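# Hang the blue mug on the mug tree

## Task

Put the blue mug on the mug tree so it hangs from one of the tree's arms by its handle, not sitting on or touching the tree's base. The mug must stay hung there once the robot lets go. For the whole episode, the right hand's ring_dip goal cannot exceed +64.6 degrees (its hard stop is +117); any larger request is treated as +64.6 and hand_goal reports that value.

## Robot and tools

Robot: two arms, each ending in a sixteen-motor four-digit hand. right_arm carries a right hand; left_arm carries its mirror-image left hand. Base positions in the scene frame: left_arm (+0.023, +0.295, +0.029) m, right_arm (-0.046, -0.325, +0.029) m, each turned slightly about z. A camera stand is fixed behind the arms.

Frames. Scene frame: origin at table-top height, halfway between the nominal bases; +z up, +x forward over the table, left_arm on the +y side. Left and right in camera images do not follow the arm names. Reported hand poses, velocities, targets and wrist-camera poses are in each arm's own base frame. Fixed cameras and the table use the scene frame. Motion offsets use the axes of that arm's current Hand target. Hand-point axes (right hand): +z runs along straight fingers toward the tips; +x crosses the palm away from the thumb; +y points out of the palm face, which sits at y = -0.062 m. On the left hand +x points toward the thumb. A rigid mast near the wrist on the palm side can collide with things.

execute_actions(actions, cameras). actions is a list of actions. Each action is a list of 1 to 15 rows, one row per 1/30 s step; if there are fewer than 15 rows, the last row repeats to fill the rest. Each action lasts 0.5 s. Every row is a single flat list of 48 numbers, each in [-1, 1], covering both arms even if only one moves:
1-6: left_arm dx, dy, dz, rx, ry, rz.
7-22: left hand motor goals.
23-24: left current_limit, speed.
25-30: right_arm dx, dy, dz, rx, ry, rz.
31-46: right hand motor goals.
47-48: right current_limit, speed.

Arm numbers are an offset, not a pose. They are measured from the Hand target held when the action began, in that target's own axes. Every row in an action counts from that same starting target, not from the previous row. Sending the same offset again moves the hand further. Scale: 1.0 = 0.6 m for dx, dy, dz and 180 degrees for rx, ry, rz, which together form one rotation vector. All zeros asks the arm to reach its current target again. Each step, commanded orientation is clipped to within 40 degrees of the measured one. The hand often stops short of its target, and the right elbow sags under load, so command a little higher or add the missing distance as a new offset. To stop pushing against something, command the target back beyond the hand point.

Hand motor goals are absolute, not offsets. Each maps linearly from -1 to +1 between the hinge's stops. Order for each hand: index_mcp, index_abd, index_pip, index_dip, middle_mcp, middle_abd, middle_pip, middle_dip, ring_mcp, ring_abd, ring_pip, ring_dip, thumb_cmc, thumb_axl, thumb_mcp, thumb_ipl. Angle at +1 / angle at -1 / value when straight:
_mcp: +128 / -18 / -0.75 (curls toward palm).
_abd: +60 / -60 / 0.00 (swings away from thumb).
_pip: +108 / -29 / -0.58.
_dip: +117 / -21 / -0.70.
thumb_cmc: +120 / -20 / -0.71 (brings thumb round in front of palm).
thumb_axl: +140 / -27 / -0.68 (spins thumb on its own axis).
thumb_mcp: +109 / -69 / -0.23.
thumb_ipl: +108 / -77 / -0.17.
Right ring_dip is capped at +64.6 degrees.

A zero hand number means a goal of 0, not "keep as is". To leave a hand alone, resend its hand_goal, hand_current_limit and hand_speed. current_limit maps -1..+1 to 0..550 mA, with a floor of 11 mA. speed maps to (speed+1)/2 of 8.5 rad/s. Starting values are +0.4 and -0.6; whatever was last sent stays in effect.

Grip force depends on how far the goal lies past the object's surface, up to the current cap. A motor drawing 495 mA or more for 5 s net shuts off for 10 s and drops whatever it holds. Never close one hand on the other hand's fingers. Any collision or press between the arms can fail the task.

cameras: a list of names, ["all"] or []. If left out, an empty actions list returns every camera and other calls return none. An unknown name makes the call invalid. Cameras: cam_head_left, cam_head_right, cam_high, cam_low, cam_left_wrist, cam_right_wrist, all 896x504. Calibration is approximate: fixed cameras may be off by a few degrees or millimetres, and wrist-camera images can lag while the arm moves.

Results. end_effector_position is in metres and end_effector_quat_wxyz is the orientation, both in the arm's base frame and possibly a few cm off. Hand target is the last commanded pose after clipping; the next offsets start from it. Joint positions, Joint velocities (may read "within noise" or be left out) and Joint torques: torques include the arm's own weight and are positive toward larger joint numbers; torques 3 and 4 wrap at ±28 N m. Per hand, one entry per motor in the order above: hand_goal, hand_measured, hand_current_ma (positive pushes toward -1) and hand_state (moving, goal, blocked or overload). hand_current_limit and hand_speed are also shown. A MOTOR HOT line appears at 85 °C; at 100 °C the arm faults and drops for 30-60 s or more. A call returns once motion settles, at most 3 s after its last action. The robot keeps holding the last command while you think.

zoom_image(camera, region): magnifies part of that camera's most recent image. region = [x0, y0, x1, y1] in pixels, at most 504 x 504.
read_manual(section): returns only the licence texts ("licences").
finished_scene(scene=1): ends the scene for good. The mug must stay hung with the robot not touching it.

Avoid: dropping the mug or letting it fall far; releasing it while it is still moving; hitting the tree, table or other fixed items hard; pushing objects out of the work area; arm-to-arm contact; long high-current grips; holding the arms at full stretch. Loose objects may get a brief random push at times. Smooth, low-effort, quick motion is better.

Each tool is called after "Request:" by a JSON object that holds its "fn" and its "kwargs", one argument or row to a line.

## Session

Request:
{"fn": "execute_actions", "kwargs": {
  "actions": []
}}

Scene clock: 0.00 s.
left_arm: end_effector_position=(+0.4418, -0.4200, +0.1928) hand_goal=(-0.754, +0.000, -0.576, -0.696, -0.754, +0.000, -0.576, -0.696, -0.754, +0.000, -0.576, -0.696, -0.714, -0.678, -0.226, -0.168) hand_measured=(-0.754, +0.000, -0.576, -0.696, -0.754, +0.000, -0.576, -0.696, -0.754, +0.000, -0.576, -0.696, -0.714, -0.678, -0.226, -0.168) hand_current_ma=(+0, +0, +0, +0, +0, +0, +0, +0, +0, +0, +0, +0, +0, +0, +0, +0) hand_state=(goal, goal, goal, goal, goal, goal, goal, goal, goal, goal, goal, goal, goal, goal, goal, goal) hand_current_limit=0.40 hand_speed=-0.60 end_effector_quat_wxyz=(-0.263, +0.800, -0.535, +0.068) | right_arm: end_effector_position=(+0.2369, -0.1024, +0.2386) hand_goal=(-0.754, +0.000, -0.576, -0.696, -0.754, +0.000, -0.576, -0.696, -0.754, +0.000, -0.576, -0.696, -0.714, -0.678, -0.226, -0.168) hand_measured=(-0.754, +0.000, -0.576, -0.696, -0.754, +0.000, -0.576, -0.696, -0.754, +0.000, -0.576, -0.696, -0.714, -0.678, -0.226, -0.168) hand_current_ma=(+0, +0, +0, +0, +0, +0, +0, +0, +0, +0, +0, +0, +0, +0, +0, +0) hand_state=(goal, goal, goal, goal, goal, goal, goal, goal, goal, goal, goal, goal, goal, goal, goal, goal) hand_current_limit=0.40 hand_speed=-0.60 end_effector_quat_wxyz=(+0.124, +0.112, +0.974, -0.151)
Joint positions: left_arm=[-0.786 1.968 1.987 -1.556 -0.549 1.972] | right_arm=[-0.654 0.755 0.873 -1.316 0.13 -2.02]
Joint velocities: within noise
Joint torques (N m): no reading
Heat: left arm: hottest wrist roll 35 °C; right arm: hottest elbow 37 °C.
Hand target: left_arm +0.4460, -0.4245, +0.1939; -0.262, +0.801, -0.534, +0.072 | right_arm +0.2419, -0.1063, +0.2521; +0.138, +0.113, +0.971, -0.159

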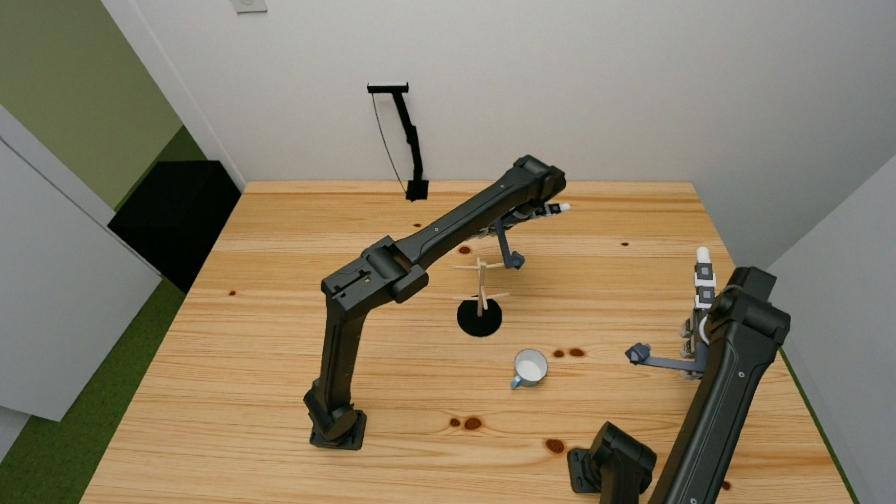

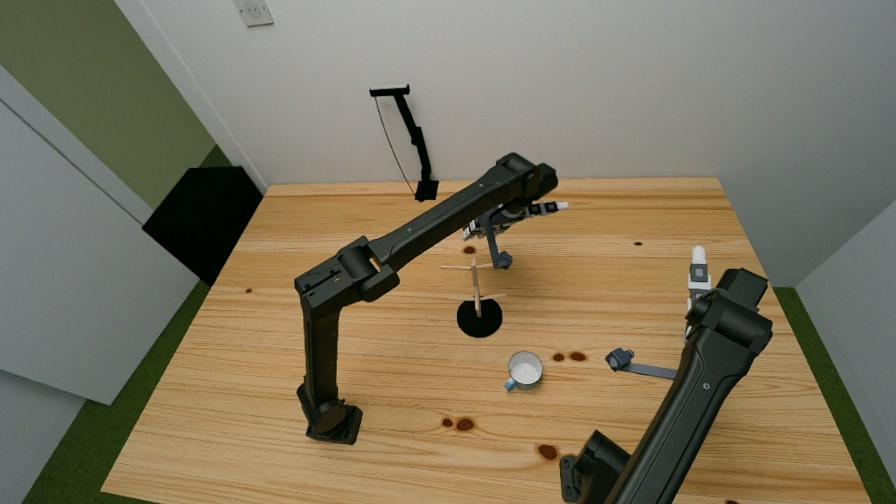

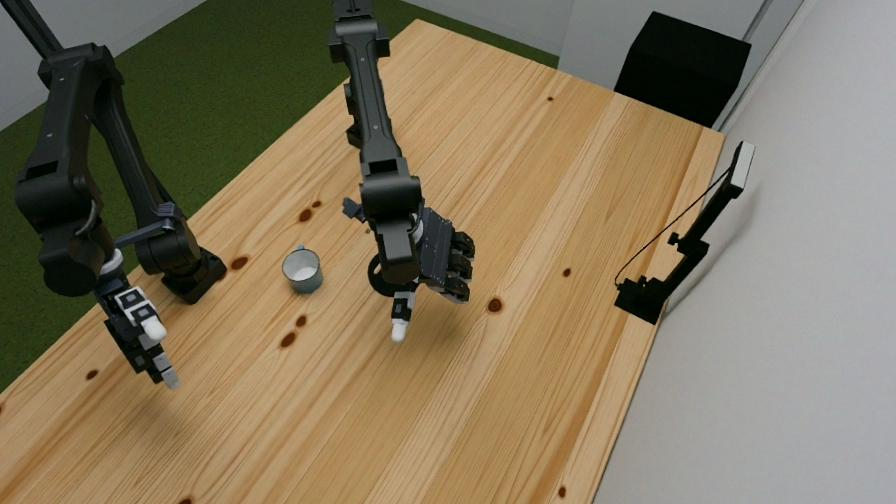

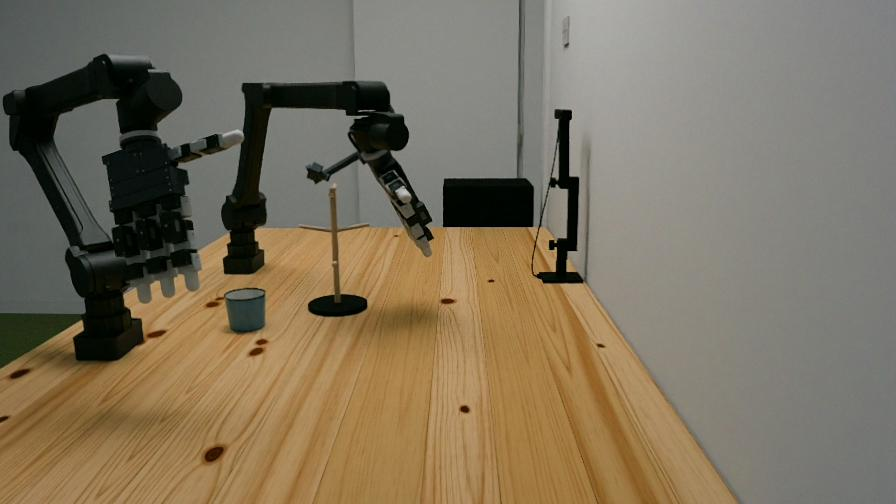

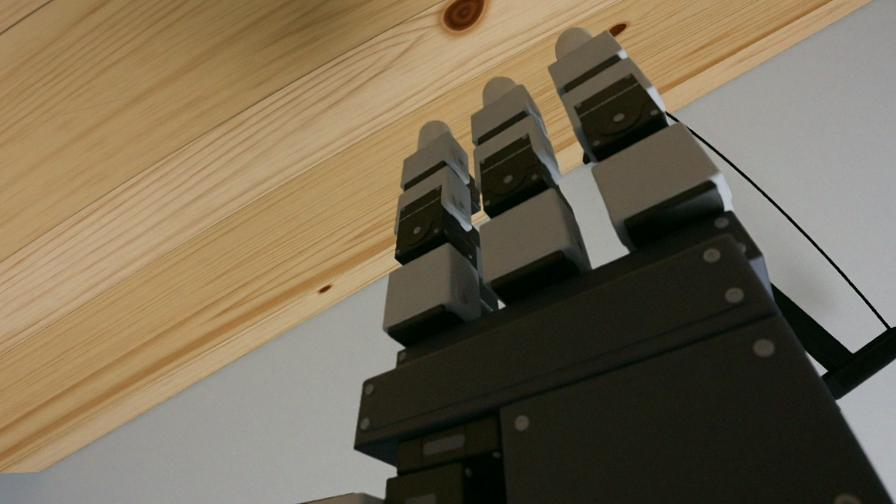

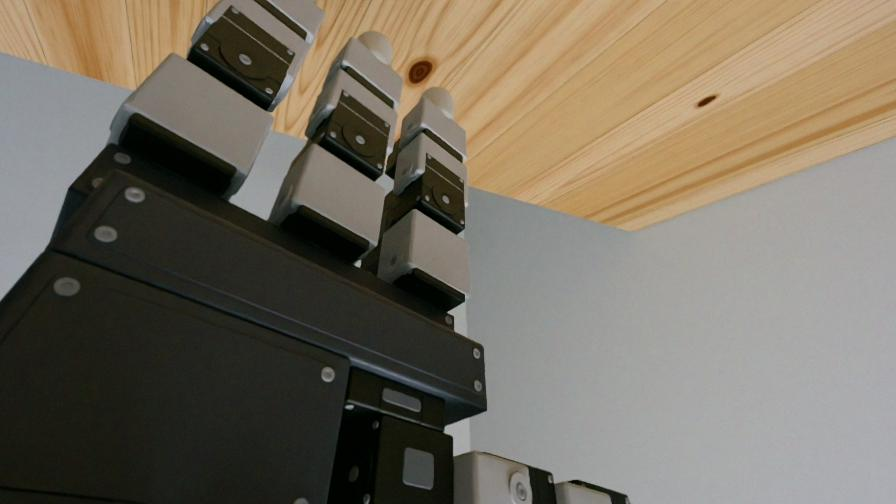

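Request:
{"fn": "zoom_image", "kwargs": {
  "camera": "cam_head_left",
  "region": [430, 220, 610, 420]
}}

Request:
{"fn": "zoom_image", "kwargs": {
  "camera": "cam_low",
  "region": [200, 160, 400, 350]
}}

Request:
{"fn": "zoom_image", "kwargs": {
  "camera": "cam_high",
  "region": [260, 170, 460, 330]
}}

Request:
{"fn": "zoom_image", "kwargs": {
  "camera": "cam_head_right",
  "region": [430, 220, 610, 420]
}}

Scaled by 2.520 from the camera's 896x504 image, which has a finer 1280x720 frame.

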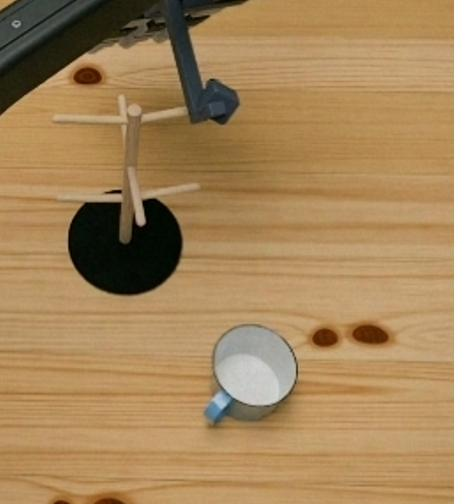

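Scaled by 2.520 from the camera's 896x504 image, which has a finer 1280x720 frame.

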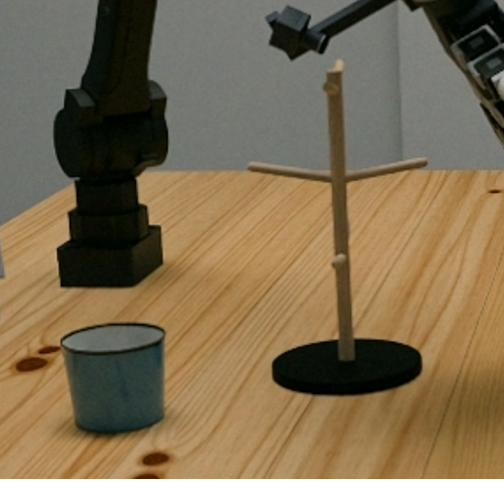

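Scaled by 2.520 from the camera's 896x504 image, which has a finer 1280x720 frame.

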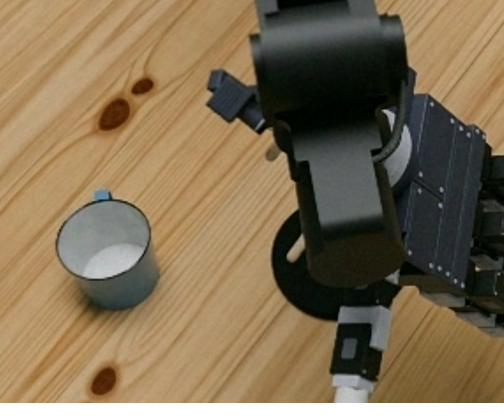

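Scaled by 2.520 from the camera's 896x504 image, which has a finer 1280x720 frame.

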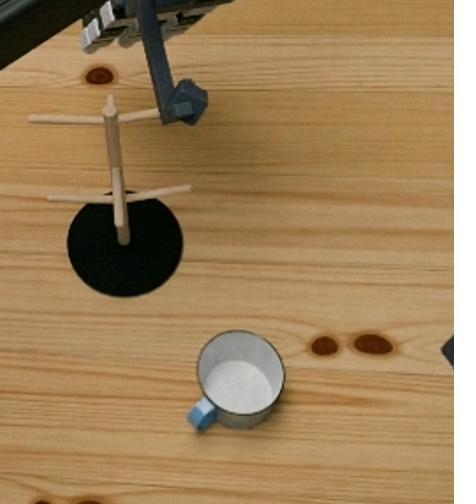

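Request:
{"fn": "execute_actions", "kwargs": {
  "actions": [
    [[-0.0219,-0.0662,-0.1138,0,0,0,-0.754,0,-0.576,-0.696,-0.754,0,-0.576,-0.696,-0.754,0,-0.576,-0.696,-0.714,-0.678,-0.226,-0.168,0.4,-0.6,-0.0505,-0.0262,-0.0297,0.0052,0.0505,0.176,-0.754,0,-0.576,-0.696,-0.754,0,-0.576,-0.696,-0.754,0,-0.576,-0.696,-0.714,-0.678,-0.226,-0.168,0.4,-0.6]],
    [[-0.0165,-0.0497,-0.0854,0,0,0,-0.754,0,-0.576,-0.696,-0.754,0,-0.576,-0.696,-0.754,0,-0.576,-0.696,-0.714,-0.678,-0.226,-0.168,0.4,-0.6,0,0,0,0.0052,0.0505,0.176,-0.754,0,-0.576,-0.696,-0.754,0,-0.576,-0.696,-0.754,0,-0.576,-0.696,-0.714,-0.678,-0.226,-0.168,0.4,-0.6]],
    [[-0.1019,-0.163,0.1145,-0.0114,-0.0345,-0.0593,-0.754,0,-0.576,-0.696,-0.754,0,-0.576,-0.696,-0.754,0,-0.576,-0.696,-0.714,-0.678,-0.226,-0.168,0.4,-0.6,0,0,0,0.0052,0.0505,0.176,-0.754,0,-0.576,-0.696,-0.754,0,-0.576,-0.696,-0.754,0,-0.576,-0.696,-0.714,-0.678,-0.226,-0.168,0.4,-0.6]],
    [[-0.1019,-0.163,0.1145,-0.0114,-0.0345,-0.0593,-0.754,0,-0.576,-0.696,-0.754,0,-0.576,-0.696,-0.754,0,-0.576,-0.696,-0.714,-0.678,-0.226,-0.168,0.4,-0.6,0.0407,-0.0637,0,0,0,0.1667,-0.754,0,-0.576,-0.696,-0.754,0,-0.576,-0.696,-0.754,0,-0.576,-0.696,-0.714,-0.678,-0.226,-0.168,0.4,-0.6]],
    [[-0.1019,-0.163,0.1145,-0.0114,-0.0345,-0.0593,-0.754,0,-0.576,-0.696,-0.754,0,-0.576,-0.696,-0.754,0,-0.576,-0.696,-0.714,-0.678,-0.226,-0.168,0.4,-0.6,0.0035,-0.0755,0,0,0,0.1667,-0.754,0,-0.576,-0.696,-0.754,0,-0.576,-0.696,-0.754,0,-0.576,-0.696,-0.714,-0.678,-0.226,-0.168,0.4,-0.6]]
  ],
  "cameras": ["cam_head_left", "cam_low"]
}}

Scene clock: 451.07 s.
left_arm: end_effector_position=(+0.6087, -0.0594, +0.3271) hand_goal=(-0.754, +0.000, -0.576, -0.696, -0.754, +0.000, -0.576, -0.696, -0.754, +0.000, -0.576, -0.696, -0.714, -0.678, -0.226, -0.168) hand_measured=(-0.746, +0.000, -0.576, -0.696, -0.748, +0.000, -0.576, -0.696, -0.748, +0.000, -0.576, -0.696, -0.708, -0.678, -0.224, -0.168) hand_current_ma=(+2, +0, +0, +0, +1, +0, +0, +0, +1, +0, +0, +0, +1, +0, +0, +0) hand_state=(goal, goal, goal, goal, goal, goal, goal, goal, goal, goal, goal, goal, goal, goal, goal, goal) hand_current_limit=0.40 hand_speed=-0.60 end_effector_quat_wxyz=(-0.280, +0.925, -0.249, +0.065) | right_arm: end_effector_position=(+0.1997, -0.0502, +0.2626) hand_goal=(-0.754, +0.000, -0.576, -0.696, -0.754, +0.000, -0.576, -0.696, -0.754, +0.000, -0.576, -0.696, -0.714, -0.678, -0.226, -0.168) hand_measured=(-0.752, +0.000, -0.576, -0.696, -0.752, +0.000, -0.576, -0.696, -0.752, +0.000, -0.576, -0.696, -0.714, -0.678, -0.224, -0.168) hand_current_ma=(+1, +0, +0, +0, +1, +0, +0, +0, +1, +0, +0, +0, +0, +0, +2, +0) hand_state=(goal, goal, goal, goal, goal, goal, goal, goal, goal, goal, goal, goal, goal, goal, goal, goal) hand_current_limit=0.40 hand_speed=-0.60 end_effector_quat_wxyz=(-0.002, +0.996, +0.092, +0.006)
Joint positions: left_arm=[-0.122 1.89 2.216 -1.662 -0.54 2.04] | right_arm=[0.18 0.865 0.991 -1.684 -0.003 1.566]
Joint torques (N m): left_arm=[0.62 -20.72 12.03 0.16 -0.48 -0.04] | right_arm=[0.79 -2.2 13.68 -0.17 0.17 0.18]
Heat: left arm: hottest elbow 48 °C; right arm: hottest elbow 54 °C.
Hand target: left_arm +0.6122, -0.0645, +0.3341; -0.271, +0.930, -0.247, -0.016 | right_arm +0.2068, -0.0480, +0.2819; +0.000, +0.996, +0.088, +0.000
Off the commanded pose: left_arm 0.009 m, 9 deg | right_arm 0.021 m, 1 deg.
joint sent to its limit (left arm) — joint 4 (wrist pitch), lower limit. The joint targets are off in orientation, not in position.
joint sent to its limit (right arm) — joint 4 (wrist pitch), lower limit. The joint targets are off in orientation, not in position.
Images, in order (width x height): cam_head_left 896x504, cam_low 896x504.

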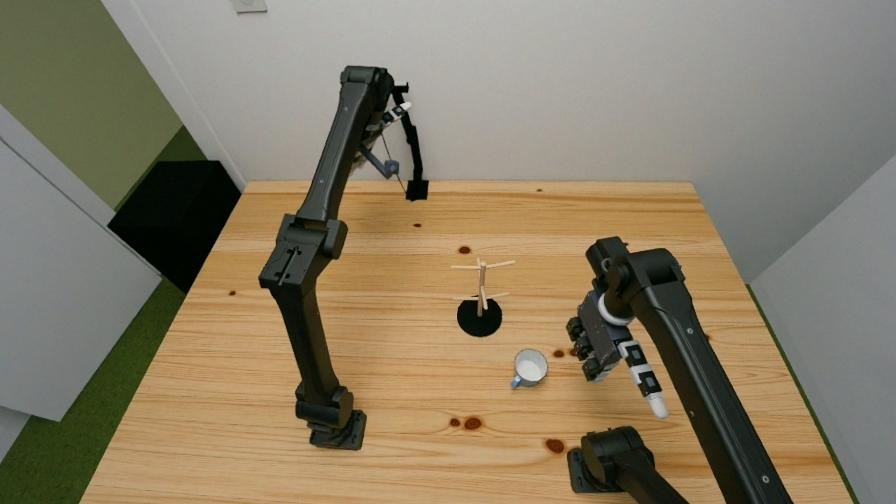

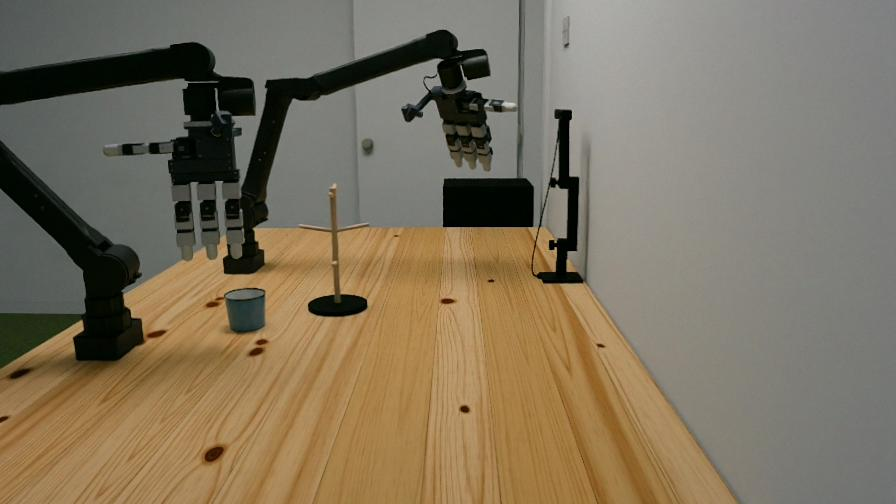

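Request:
{"fn": "execute_actions", "kwargs": {
  "actions": [
    [[0,0,0,0,0,0,-0.754,0,-0.576,-0.696,-0.754,0,-0.576,-0.696,-0.754,0,-0.576,-0.696,-0.714,-0.678,-0.226,-0.168,0.4,-0.6,-0.0025,-0.1183,0.0533,0.1667,0,0,-0.754,0,-0.576,-0.696,-0.754,0,-0.576,-0.696,-0.754,0,-0.576,-0.696,-0.714,-0.678,-0.226,-0.168,0.4,-0.6]],
    [[0,0,0,0,0,0,-0.754,0,-0.576,-0.696,-0.754,0,-0.576,-0.696,-0.754,0,-0.576,-0.696,-0.714,-0.678,-0.226,-0.168,0.4,-0.6,0,-0.1337,0.0405,0.1667,0,0,-0.754,0,-0.576,-0.696,-0.754,0,-0.576,-0.696,-0.754,0,-0.576,-0.696,-0.714,-0.678,-0.226,-0.168,0.4,-0.6]],
    [[0,0,0,0,0,0,-0.754,0,-0.576,-0.696,-0.754,0,-0.576,-0.696,-0.754,0,-0.576,-0.696,-0.714,-0.678,-0.226,-0.168,0.4,-0.6,0,-0.1343,0.0395,0.14,0,0,0.479,0,-0.576,-0.696,-0.754,0,-0.576,-0.696,-0.754,0,-0.576,-0.696,-0.714,-0.678,-0.226,-0.168,0.4,-0.6]]
  ],
  "cameras": ["cam_head_left", "cam_head_right", "cam_low"]
}}

Request:
{"fn": "zoom_image", "kwargs": {
  "camera": "cam_head_left",
  "region": [430, 220, 610, 420]
}}

Request:
{"fn": "zoom_image", "kwargs": {
  "camera": "cam_head_right",
  "region": [430, 220, 610, 420]
}}

Request:
{"fn": "zoom_image", "kwargs": {
  "camera": "cam_low",
  "region": [180, 130, 400, 350]
}}

Scene clock: 470.87 s.
left_arm: end_effector_position=(+0.6087, -0.0594, +0.3271) hand_goal=(-0.754, +0.000, -0.576, -0.696, -0.754, +0.000, -0.576, -0.696, -0.754, +0.000, -0.576, -0.696, -0.714, -0.678, -0.226, -0.168) hand_measured=(-0.746, +0.000, -0.576, -0.696, -0.748, +0.000, -0.576, -0.696, -0.748, +0.000, -0.576, -0.696, -0.708, -0.678, -0.224, -0.168) hand_current_ma=(+2, +0, +0, +0, +1, +0, +0, +0, +1, +0, +0, +0, +1, +0, +0, +0) hand_state=(goal, goal, goal, goal, goal, goal, goal, goal, goal, goal, goal, goal, goal, goal, goal, goal) hand_current_limit=0.40 hand_speed=-0.60 end_effector_quat_wxyz=(-0.280, +0.925, -0.249, +0.065) | right_arm: end_effector_position=(+0.1681, +0.1637, +0.3266) hand_goal=(+0.478, +0.000, -0.576, -0.696, -0.754, +0.000, -0.576, -0.696, -0.754, +0.000, -0.576, -0.696, -0.714, -0.678, -0.226, -0.168) hand_measured=(+0.476, +0.000, -0.574, -0.696, -0.740, +0.000, -0.574, -0.696, -0.740, +0.000, -0.574, -0.696, -0.706, -0.678, -0.224, -0.168) hand_current_ma=(-2, +0, +1, +0, +16, +0, +1, +0, +15, +0, +1, +0, +6, +0, +2, +0) hand_state=(goal, goal, goal, goal, goal, goal, goal, goal, goal, goal, goal, goal, goal, goal, goal, goal) hand_current_limit=0.40 hand_speed=-0.60 end_effector_quat_wxyz=(-0.643, +0.765, +0.032, +0.003)
Joint positions: left_arm=[-0.122 1.89 2.216 -1.662 -0.54 2.041] | right_arm=[0.046 0.818 0.981 -1.684 -1.396 1.574]
Joint torques (N m): left_arm=[0.38 -20.6 12.08 0.16 -0.46 -0.04] | right_arm=[-0.79 -1.08 9.42 -0.03 -1.62 0.27]
Heat: left arm: hottest elbow 50 °C; right arm: hottest elbow 55 °C.
Hand target: left_arm +0.6122, -0.0645, +0.3341; -0.271, +0.930, -0.247, -0.016 | right_arm +0.1681, +0.1618, +0.3270; -0.674, +0.733, +0.064, -0.060
Off the commanded pose: left_arm 0.009 m, 9 deg | right_arm 0.002 m, 10 deg.
joint sent to its limit (left arm) — joint 4 (wrist pitch), lower limit. The joint targets are off in orientation, not in position.
joint sent to its limit (right arm) — joint 4 (wrist pitch), lower limit. The joint targets are off in orientation, not in position.
Images, in order (width x height): cam_head_left 896x504, cam_head_right 896x504, cam_low 896x504.

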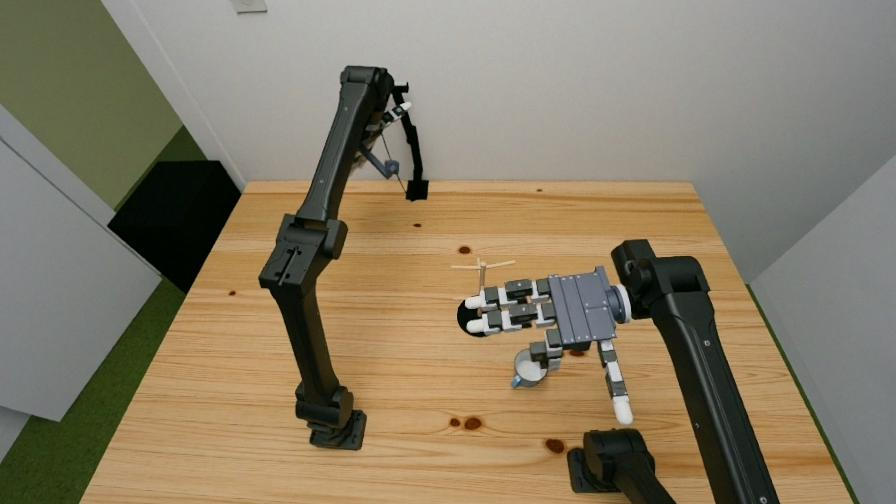

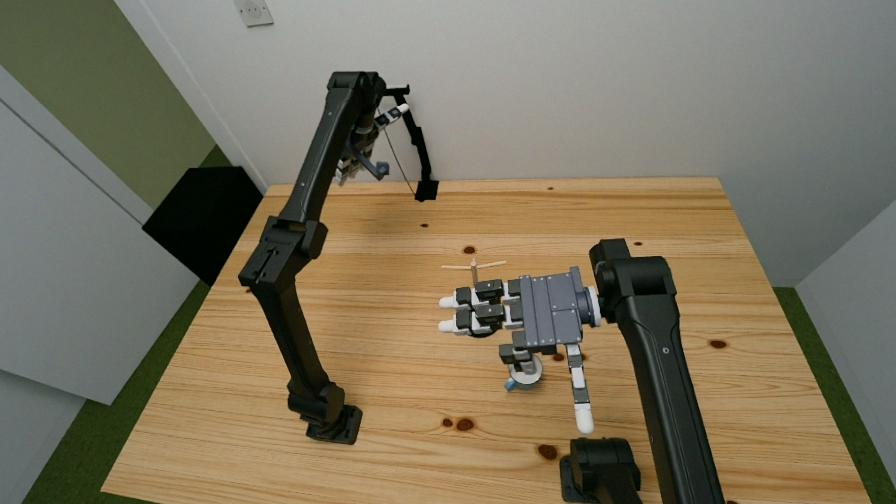

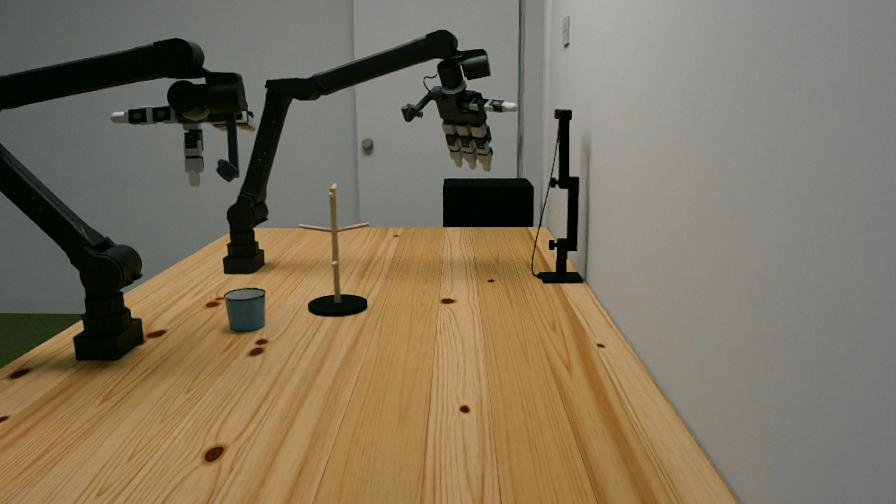

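Scaled by 2.520 from the camera's 896x504 image, which has a finer 1280x720 frame.

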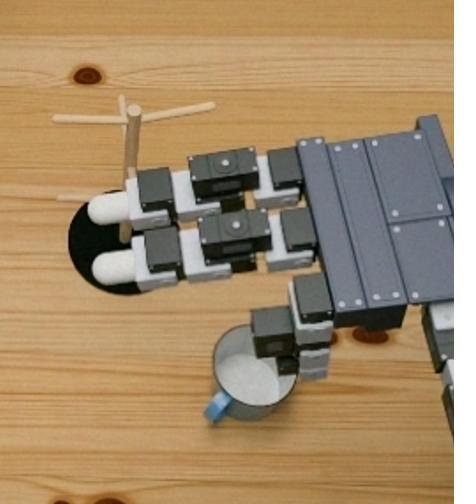

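Scaled by 2.520 from the camera's 896x504 image, which has a finer 1280x720 frame.

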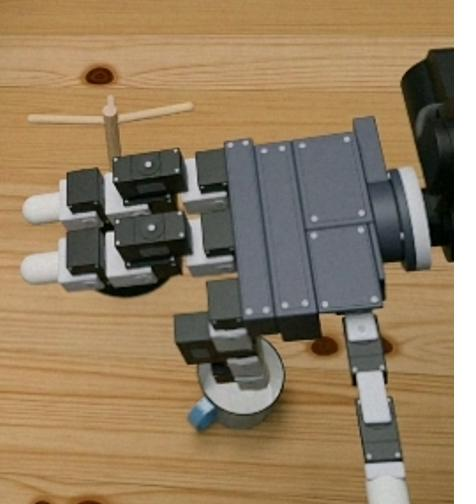

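Scaled by 2.291 from the camera's 896x504 image, which has a finer 1280x720 frame.

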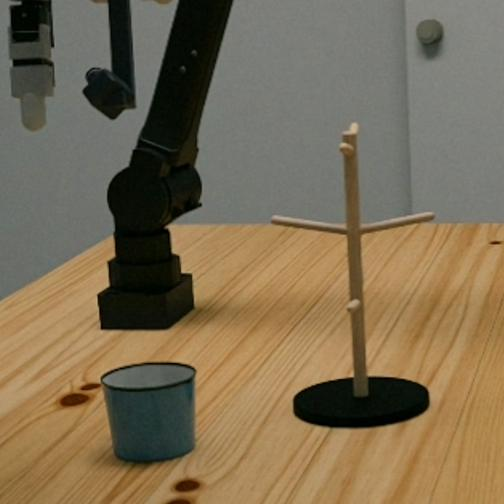

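Request:
{"fn": "zoom_image", "kwargs": {
  "camera": "cam_head_left",
  "region": [540, 400, 680, 504]
}}

Request:
{"fn": "zoom_image", "kwargs": {
  "camera": "cam_head_left",
  "region": [280, 370, 400, 470]
}}

Scaled by 3.600 from the camera's 896x504 image, which has a finer 1280x720 frame.

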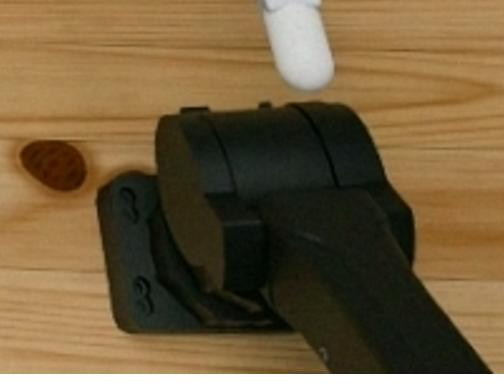

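Scaled by 4.200 from the camera's 896x504 image, which has a finer 1280x720 frame.

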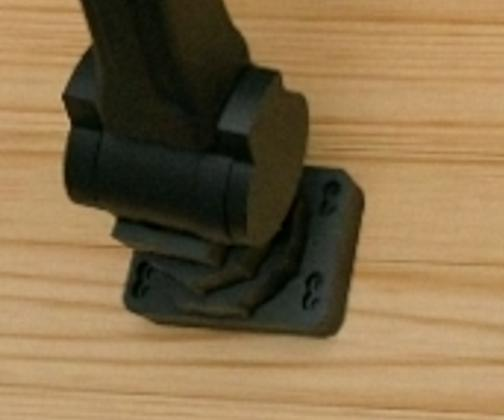

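Request:
{"fn": "execute_actions", "kwargs": {
  "actions": [
    [[0,0,0,0,0,0,-0.754,0,-0.576,-0.696,-0.754,0,-0.576,-0.696,-0.754,0,-0.576,-0.696,-0.714,-0.678,-0.226,-0.168,0.4,-0.6,0.0763,0.0606,0.044,0,0.0277,0.0023,0.479,0,-0.576,-0.696,-0.754,0,-0.576,-0.696,-0.754,0,-0.576,-0.696,-0.714,-0.678,0.449,-0.168,0.4,-0.6]],
    [[0,0,0,0,0,0,-0.754,0,-0.576,-0.696,-0.754,0,-0.576,-0.696,-0.754,0,-0.576,-0.696,-0.714,-0.678,-0.226,-0.168,0.4,-0.6,0.0763,0.0606,0.044,0,0,0,0.479,0,-0.576,-0.696,-0.754,0,-0.576,-0.696,-0.754,0,-0.576,-0.696,-0.714,-0.678,0.449,-0.168,0.4,-0.6]],
    [[0,0,0,0,0,0,-0.754,0,-0.576,-0.696,-0.754,0,-0.576,-0.696,-0.754,0,-0.576,-0.696,-0.714,-0.678,-0.226,-0.168,0.4,-0.6,0,0.108,0.009,0,0,0,0.479,0,-0.576,-0.696,-0.754,0,-0.576,-0.696,-0.754,0,-0.576,-0.696,-0.714,-0.678,0.449,-0.168,0.4,-0.6]],
    [[0,0,0,0,0,0,-0.754,0,-0.576,-0.696,-0.754,0,-0.576,-0.696,-0.754,0,-0.576,-0.696,-0.714,-0.678,-0.226,-0.168,0.4,-0.6,0,0.108,0.009,0,0,0,0.479,0,-0.576,-0.696,-0.754,0,-0.576,-0.696,-0.754,0,-0.576,-0.696,-0.714,-0.678,0.449,-0.168,0.4,-0.6]]
  ],
  "cameras": ["cam_head_left", "cam_low", "cam_high"]
}}

Scene clock: 554.00 s.
left_arm: end_effector_position=(+0.6087, -0.0594, +0.3271) hand_goal=(-0.754, +0.000, -0.576, -0.696, -0.754, +0.000, -0.576, -0.696, -0.754, +0.000, -0.576, -0.696, -0.714, -0.678, -0.226, -0.168) hand_measured=(-0.746, +0.000, -0.576, -0.696, -0.748, +0.000, -0.576, -0.696, -0.748, +0.000, -0.576, -0.696, -0.708, -0.678, -0.224, -0.168) hand_current_ma=(+2, +0, +0, +0, +1, +0, +0, +0, +1, +0, +0, +0, +1, +0, +0, +0) hand_state=(goal, goal, goal, goal, goal, goal, goal, goal, goal, goal, goal, goal, goal, goal, goal, goal) hand_current_limit=0.40 hand_speed=-0.60 end_effector_quat_wxyz=(-0.280, +0.925, -0.249, +0.065) | right_arm: end_effector_position=(+0.2561, +0.2160, +0.1208) hand_goal=(+0.478, +0.000, -0.576, -0.696, -0.754, +0.000, -0.576, -0.696, -0.754, +0.000, -0.576, -0.696, -0.714, -0.678, +0.448, -0.168) hand_measured=(+0.476, +0.000, -0.574, -0.696, -0.740, +0.000, -0.574, -0.696, -0.740, +0.000, -0.574, -0.696, -0.706, -0.676, +0.446, -0.168) hand_current_ma=(-1, +0, +1, +0, +16, +0, +1, +0, +15, +0, +1, +0, +7, +1, -1, +0) hand_state=(goal, goal, goal, goal, goal, goal, goal, goal, goal, goal, goal, goal, goal, goal, goal, goal) hand_current_limit=0.40 hand_speed=-0.60 end_effector_quat_wxyz=(+0.681, -0.728, -0.056, +0.056)
Joint positions: left_arm=[-0.122 1.89 2.216 -1.662 -0.54 2.041] | right_arm=[0.177 1.292 0.664 -0.691 -1.501 1.829]
Joint torques (N m): left_arm=[0.38 -20.6 12.11 0.16 -0.46 -0.04] | right_arm=[0.79 -8.41 7.68 0.83 -1.1 0.29]
Heat: left arm: hottest elbow 54 °C; right arm: hottest elbow 52 °C.
Hand target: left_arm +0.6122, -0.0645, +0.3341; -0.271, +0.930, -0.247, -0.016 | right_arm +0.2525, +0.2199, +0.1200; +0.676, -0.735, -0.032, +0.030
Off the commanded pose: left_arm 0.009 m, 9 deg | right_arm 0.005 m, 4 deg.
joint sent to its limit (left arm) — joint 4 (wrist pitch), lower limit. The joint targets are off in orientation, not in position.
Images, in order (width x height): cam_head_left 896x504, cam_high 896x504, cam_low 896x504.

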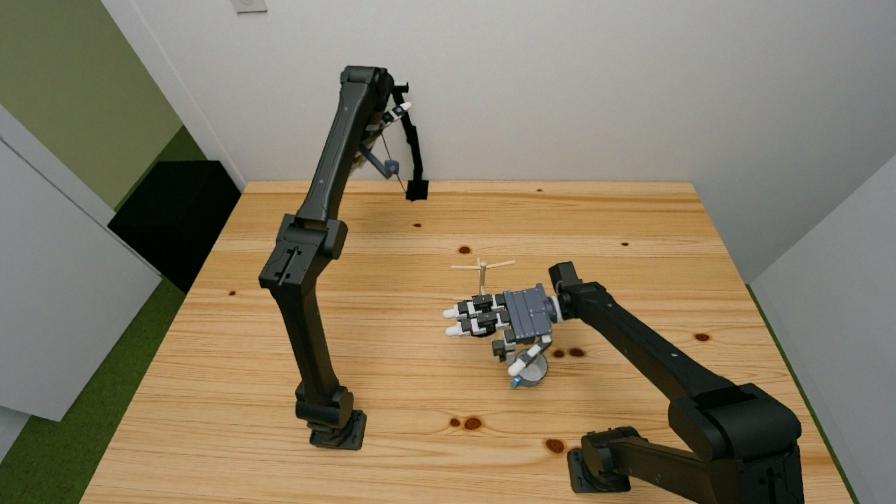

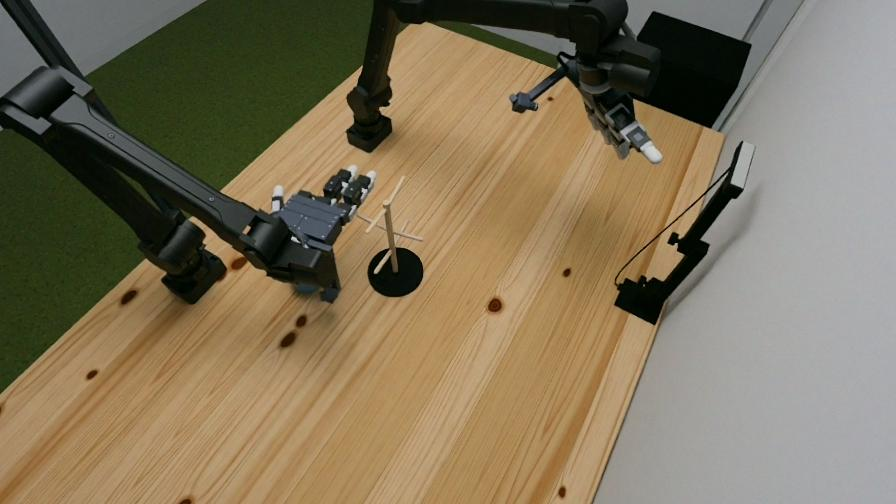

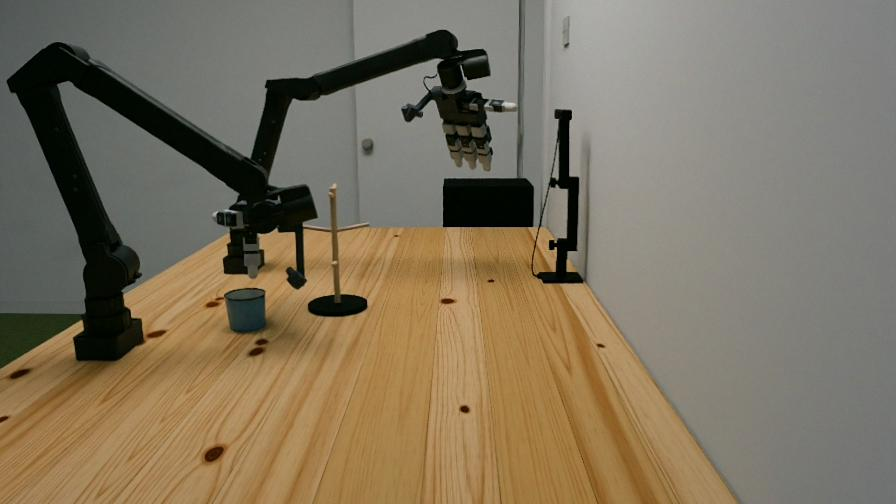

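Request:
{"fn": "zoom_image", "kwargs": {
  "camera": "cam_head_left",
  "region": [440, 270, 580, 400]
}}

Request:
{"fn": "zoom_image", "kwargs": {
  "camera": "cam_low",
  "region": [190, 160, 390, 350]
}}

Scaled by 3.600 from the camera's 896x504 image, which has a finer 1280x720 frame.

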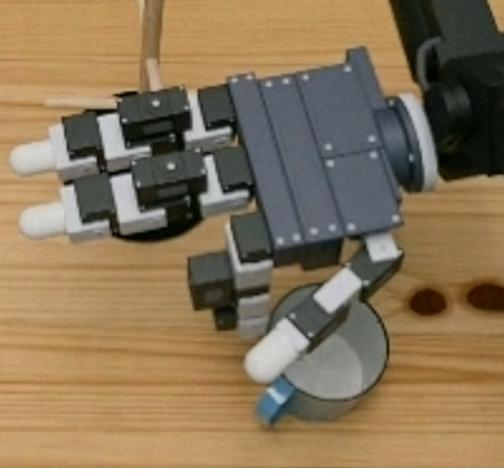

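Scaled by 2.520 from the camera's 896x504 image, which has a finer 1280x720 frame.

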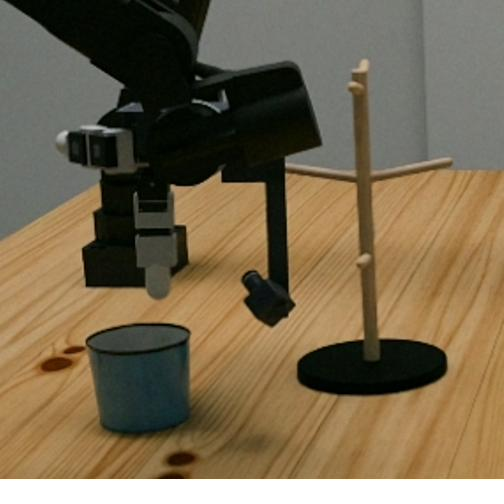

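Request:
{"fn": "execute_actions", "kwargs": {
  "actions": [
    [[0,0,0,0,0,0,-0.754,0,-0.576,-0.696,-0.754,0,-0.576,-0.696,-0.754,0,-0.576,-0.696,-0.714,-0.678,-0.226,-0.168,0.4,-0.6,-0.0055,-0.0012,0.0138,0,0,0,0.479,0,-0.576,-0.696,-0.754,0,-0.576,-0.696,-0.754,0,-0.576,-0.696,-0.714,-0.678,0.449,-0.168,0.4,-0.6]],
    [[0,0,0,0,0,0,-0.754,0,-0.576,-0.696,-0.754,0,-0.576,-0.696,-0.754,0,-0.576,-0.696,-0.714,-0.678,-0.226,-0.168,0.4,-0.6,0,0.1128,0.0094,0,0,0,0.479,0,-0.576,-0.696,-0.754,0,-0.576,-0.696,-0.754,0,-0.576,-0.696,-0.714,-0.678,0.449,-0.168,0.4,-0.6]],
    [[0,0,0,0,0,0,-0.754,0,-0.576,-0.696,-0.754,0,-0.576,-0.696,-0.754,0,-0.576,-0.696,-0.714,-0.678,-0.226,-0.168,0.4,-0.6,-0.0292,0,-0.0201,0,0,0,0.479,0,-0.576,-0.696,-0.754,0,-0.576,-0.696,-0.754,0,-0.576,-0.696,-0.714,-0.678,0.449,-0.168,0.4,-0.6]],
    [[0,0,0,0,0,0,-0.754,0,-0.576,-0.696,-0.754,0,-0.576,-0.696,-0.754,0,-0.576,-0.696,-0.714,-0.678,-0.226,-0.168,0.4,-0.6,-0.0313,0,-0.0249,0,0,0,0.479,0,-0.576,-0.696,-0.754,0,-0.576,-0.696,-0.754,0,-0.576,-0.696,-0.714,-0.678,0.449,-0.168,0.4,-0.6]]
  ],
  "cameras": ["cam_head_left", "cam_low"]
}}

Request:
{"fn": "zoom_image", "kwargs": {
  "camera": "cam_head_left",
  "region": [440, 290, 580, 420]
}}

Request:
{"fn": "zoom_image", "kwargs": {
  "camera": "cam_low",
  "region": [190, 160, 390, 350]
}}

Scene clock: 574.73 s.
left_arm: end_effector_position=(+0.6087, -0.0594, +0.3271) hand_goal=(-0.754, +0.000, -0.576, -0.696, -0.754, +0.000, -0.576, -0.696, -0.754, +0.000, -0.576, -0.696, -0.714, -0.678, -0.226, -0.168) hand_measured=(-0.746, +0.000, -0.576, -0.696, -0.748, +0.000, -0.576, -0.696, -0.748, +0.000, -0.576, -0.696, -0.708, -0.678, -0.224, -0.168) hand_current_ma=(+2, +0, +0, +0, +1, +0, +0, +0, +1, +0, +0, +0, +1, +0, +0, +0) hand_state=(goal, goal, goal, goal, goal, goal, goal, goal, goal, goal, goal, goal, goal, goal, goal, goal) hand_current_limit=0.40 hand_speed=-0.60 end_effector_quat_wxyz=(-0.280, +0.925, -0.249, +0.065) | right_arm: end_effector_position=(+0.2139, +0.2002, +0.0511) hand_goal=(+0.478, +0.000, -0.576, -0.696, -0.754, +0.000, -0.576, -0.696, -0.754, +0.000, -0.576, -0.696, -0.714, -0.678, +0.448, -0.168) hand_measured=(+0.476, +0.002, -0.576, -0.696, -0.742, +0.000, -0.574, -0.696, -0.744, +0.000, -0.574, -0.696, -0.706, -0.676, +0.446, -0.168) hand_current_ma=(-1, +1, +0, +0, +12, +0, +1, +0, +9, +0, +1, +0, +7, +2, -1, +0) hand_state=(goal, goal, goal, goal, goal, goal, goal, goal, goal, goal, goal, goal, goal, goal, goal, goal) hand_current_limit=0.40 hand_speed=-0.60 end_effector_quat_wxyz=(-0.673, +0.738, +0.039, -0.033)
Joint positions: left_arm=[-0.122 1.89 2.216 -1.662 -0.54 2.041] | right_arm=[0.152 1.282 0.395 -0.182 -1.467 2.07]
Joint torques (N m): left_arm=[0.38 -20.6 12.11 0.14 -0.46 -0.04] | right_arm=[-0.85 -6.71 6.45 0.79 -1.54 0.27]
Heat: left arm: hottest elbow 55 °C; right arm: hottest elbow 49 °C.
Hand target: left_arm +0.6122, -0.0645, +0.3341; -0.271, +0.930, -0.247, -0.016 | right_arm +0.2146, +0.1978, +0.0544; -0.676, +0.735, +0.032, -0.030
Off the commanded pose: left_arm 0.009 m, 9 deg | right_arm 0.004 m, 1 deg.
joint sent to its limit (left arm) — joint 4 (wrist pitch), lower limit. The joint targets are off in orientation, not in position.
joint sent to its limit (right arm) — joint 6 (wrist roll), upper limit. The joint targets still meet the commanded pose.
Images, in order (width x height): cam_head_left 896x504, cam_low 896x504.

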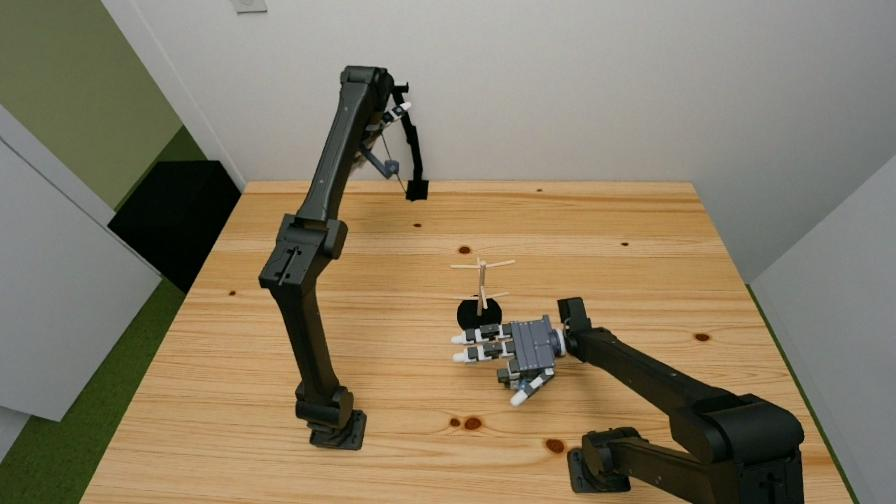

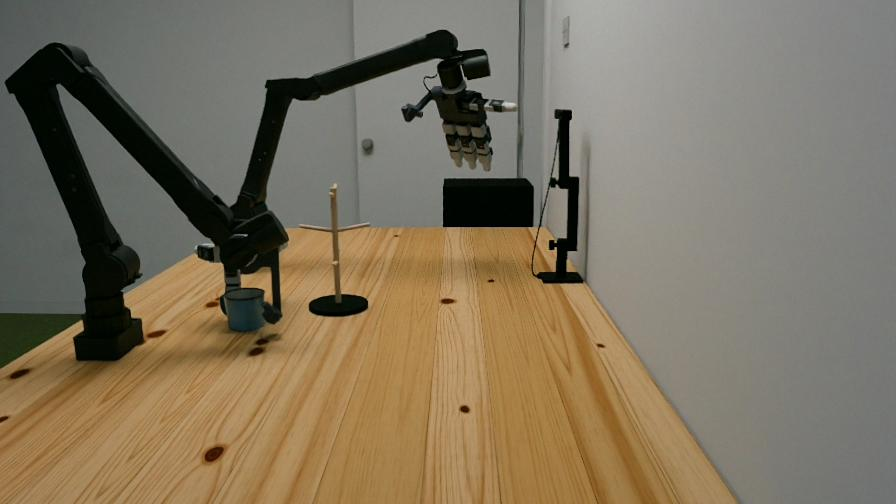

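Scaled by 3.600 from the camera's 896x504 image, which has a finer 1280x720 frame.

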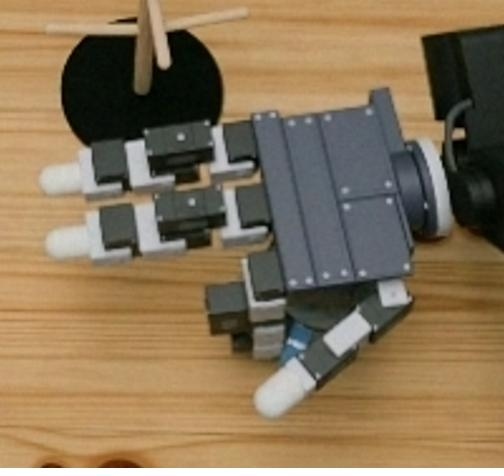

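Scaled by 2.520 from the camera's 896x504 image, which has a finer 1280x720 frame.

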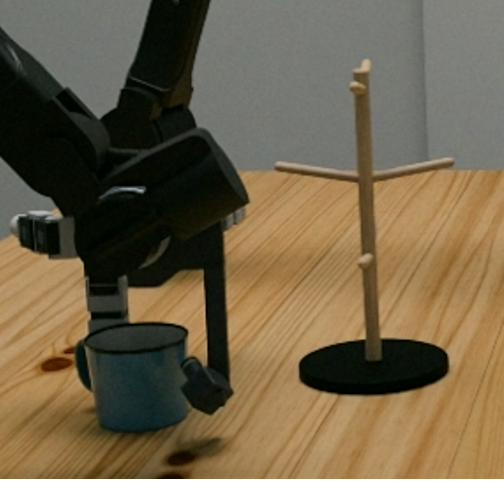

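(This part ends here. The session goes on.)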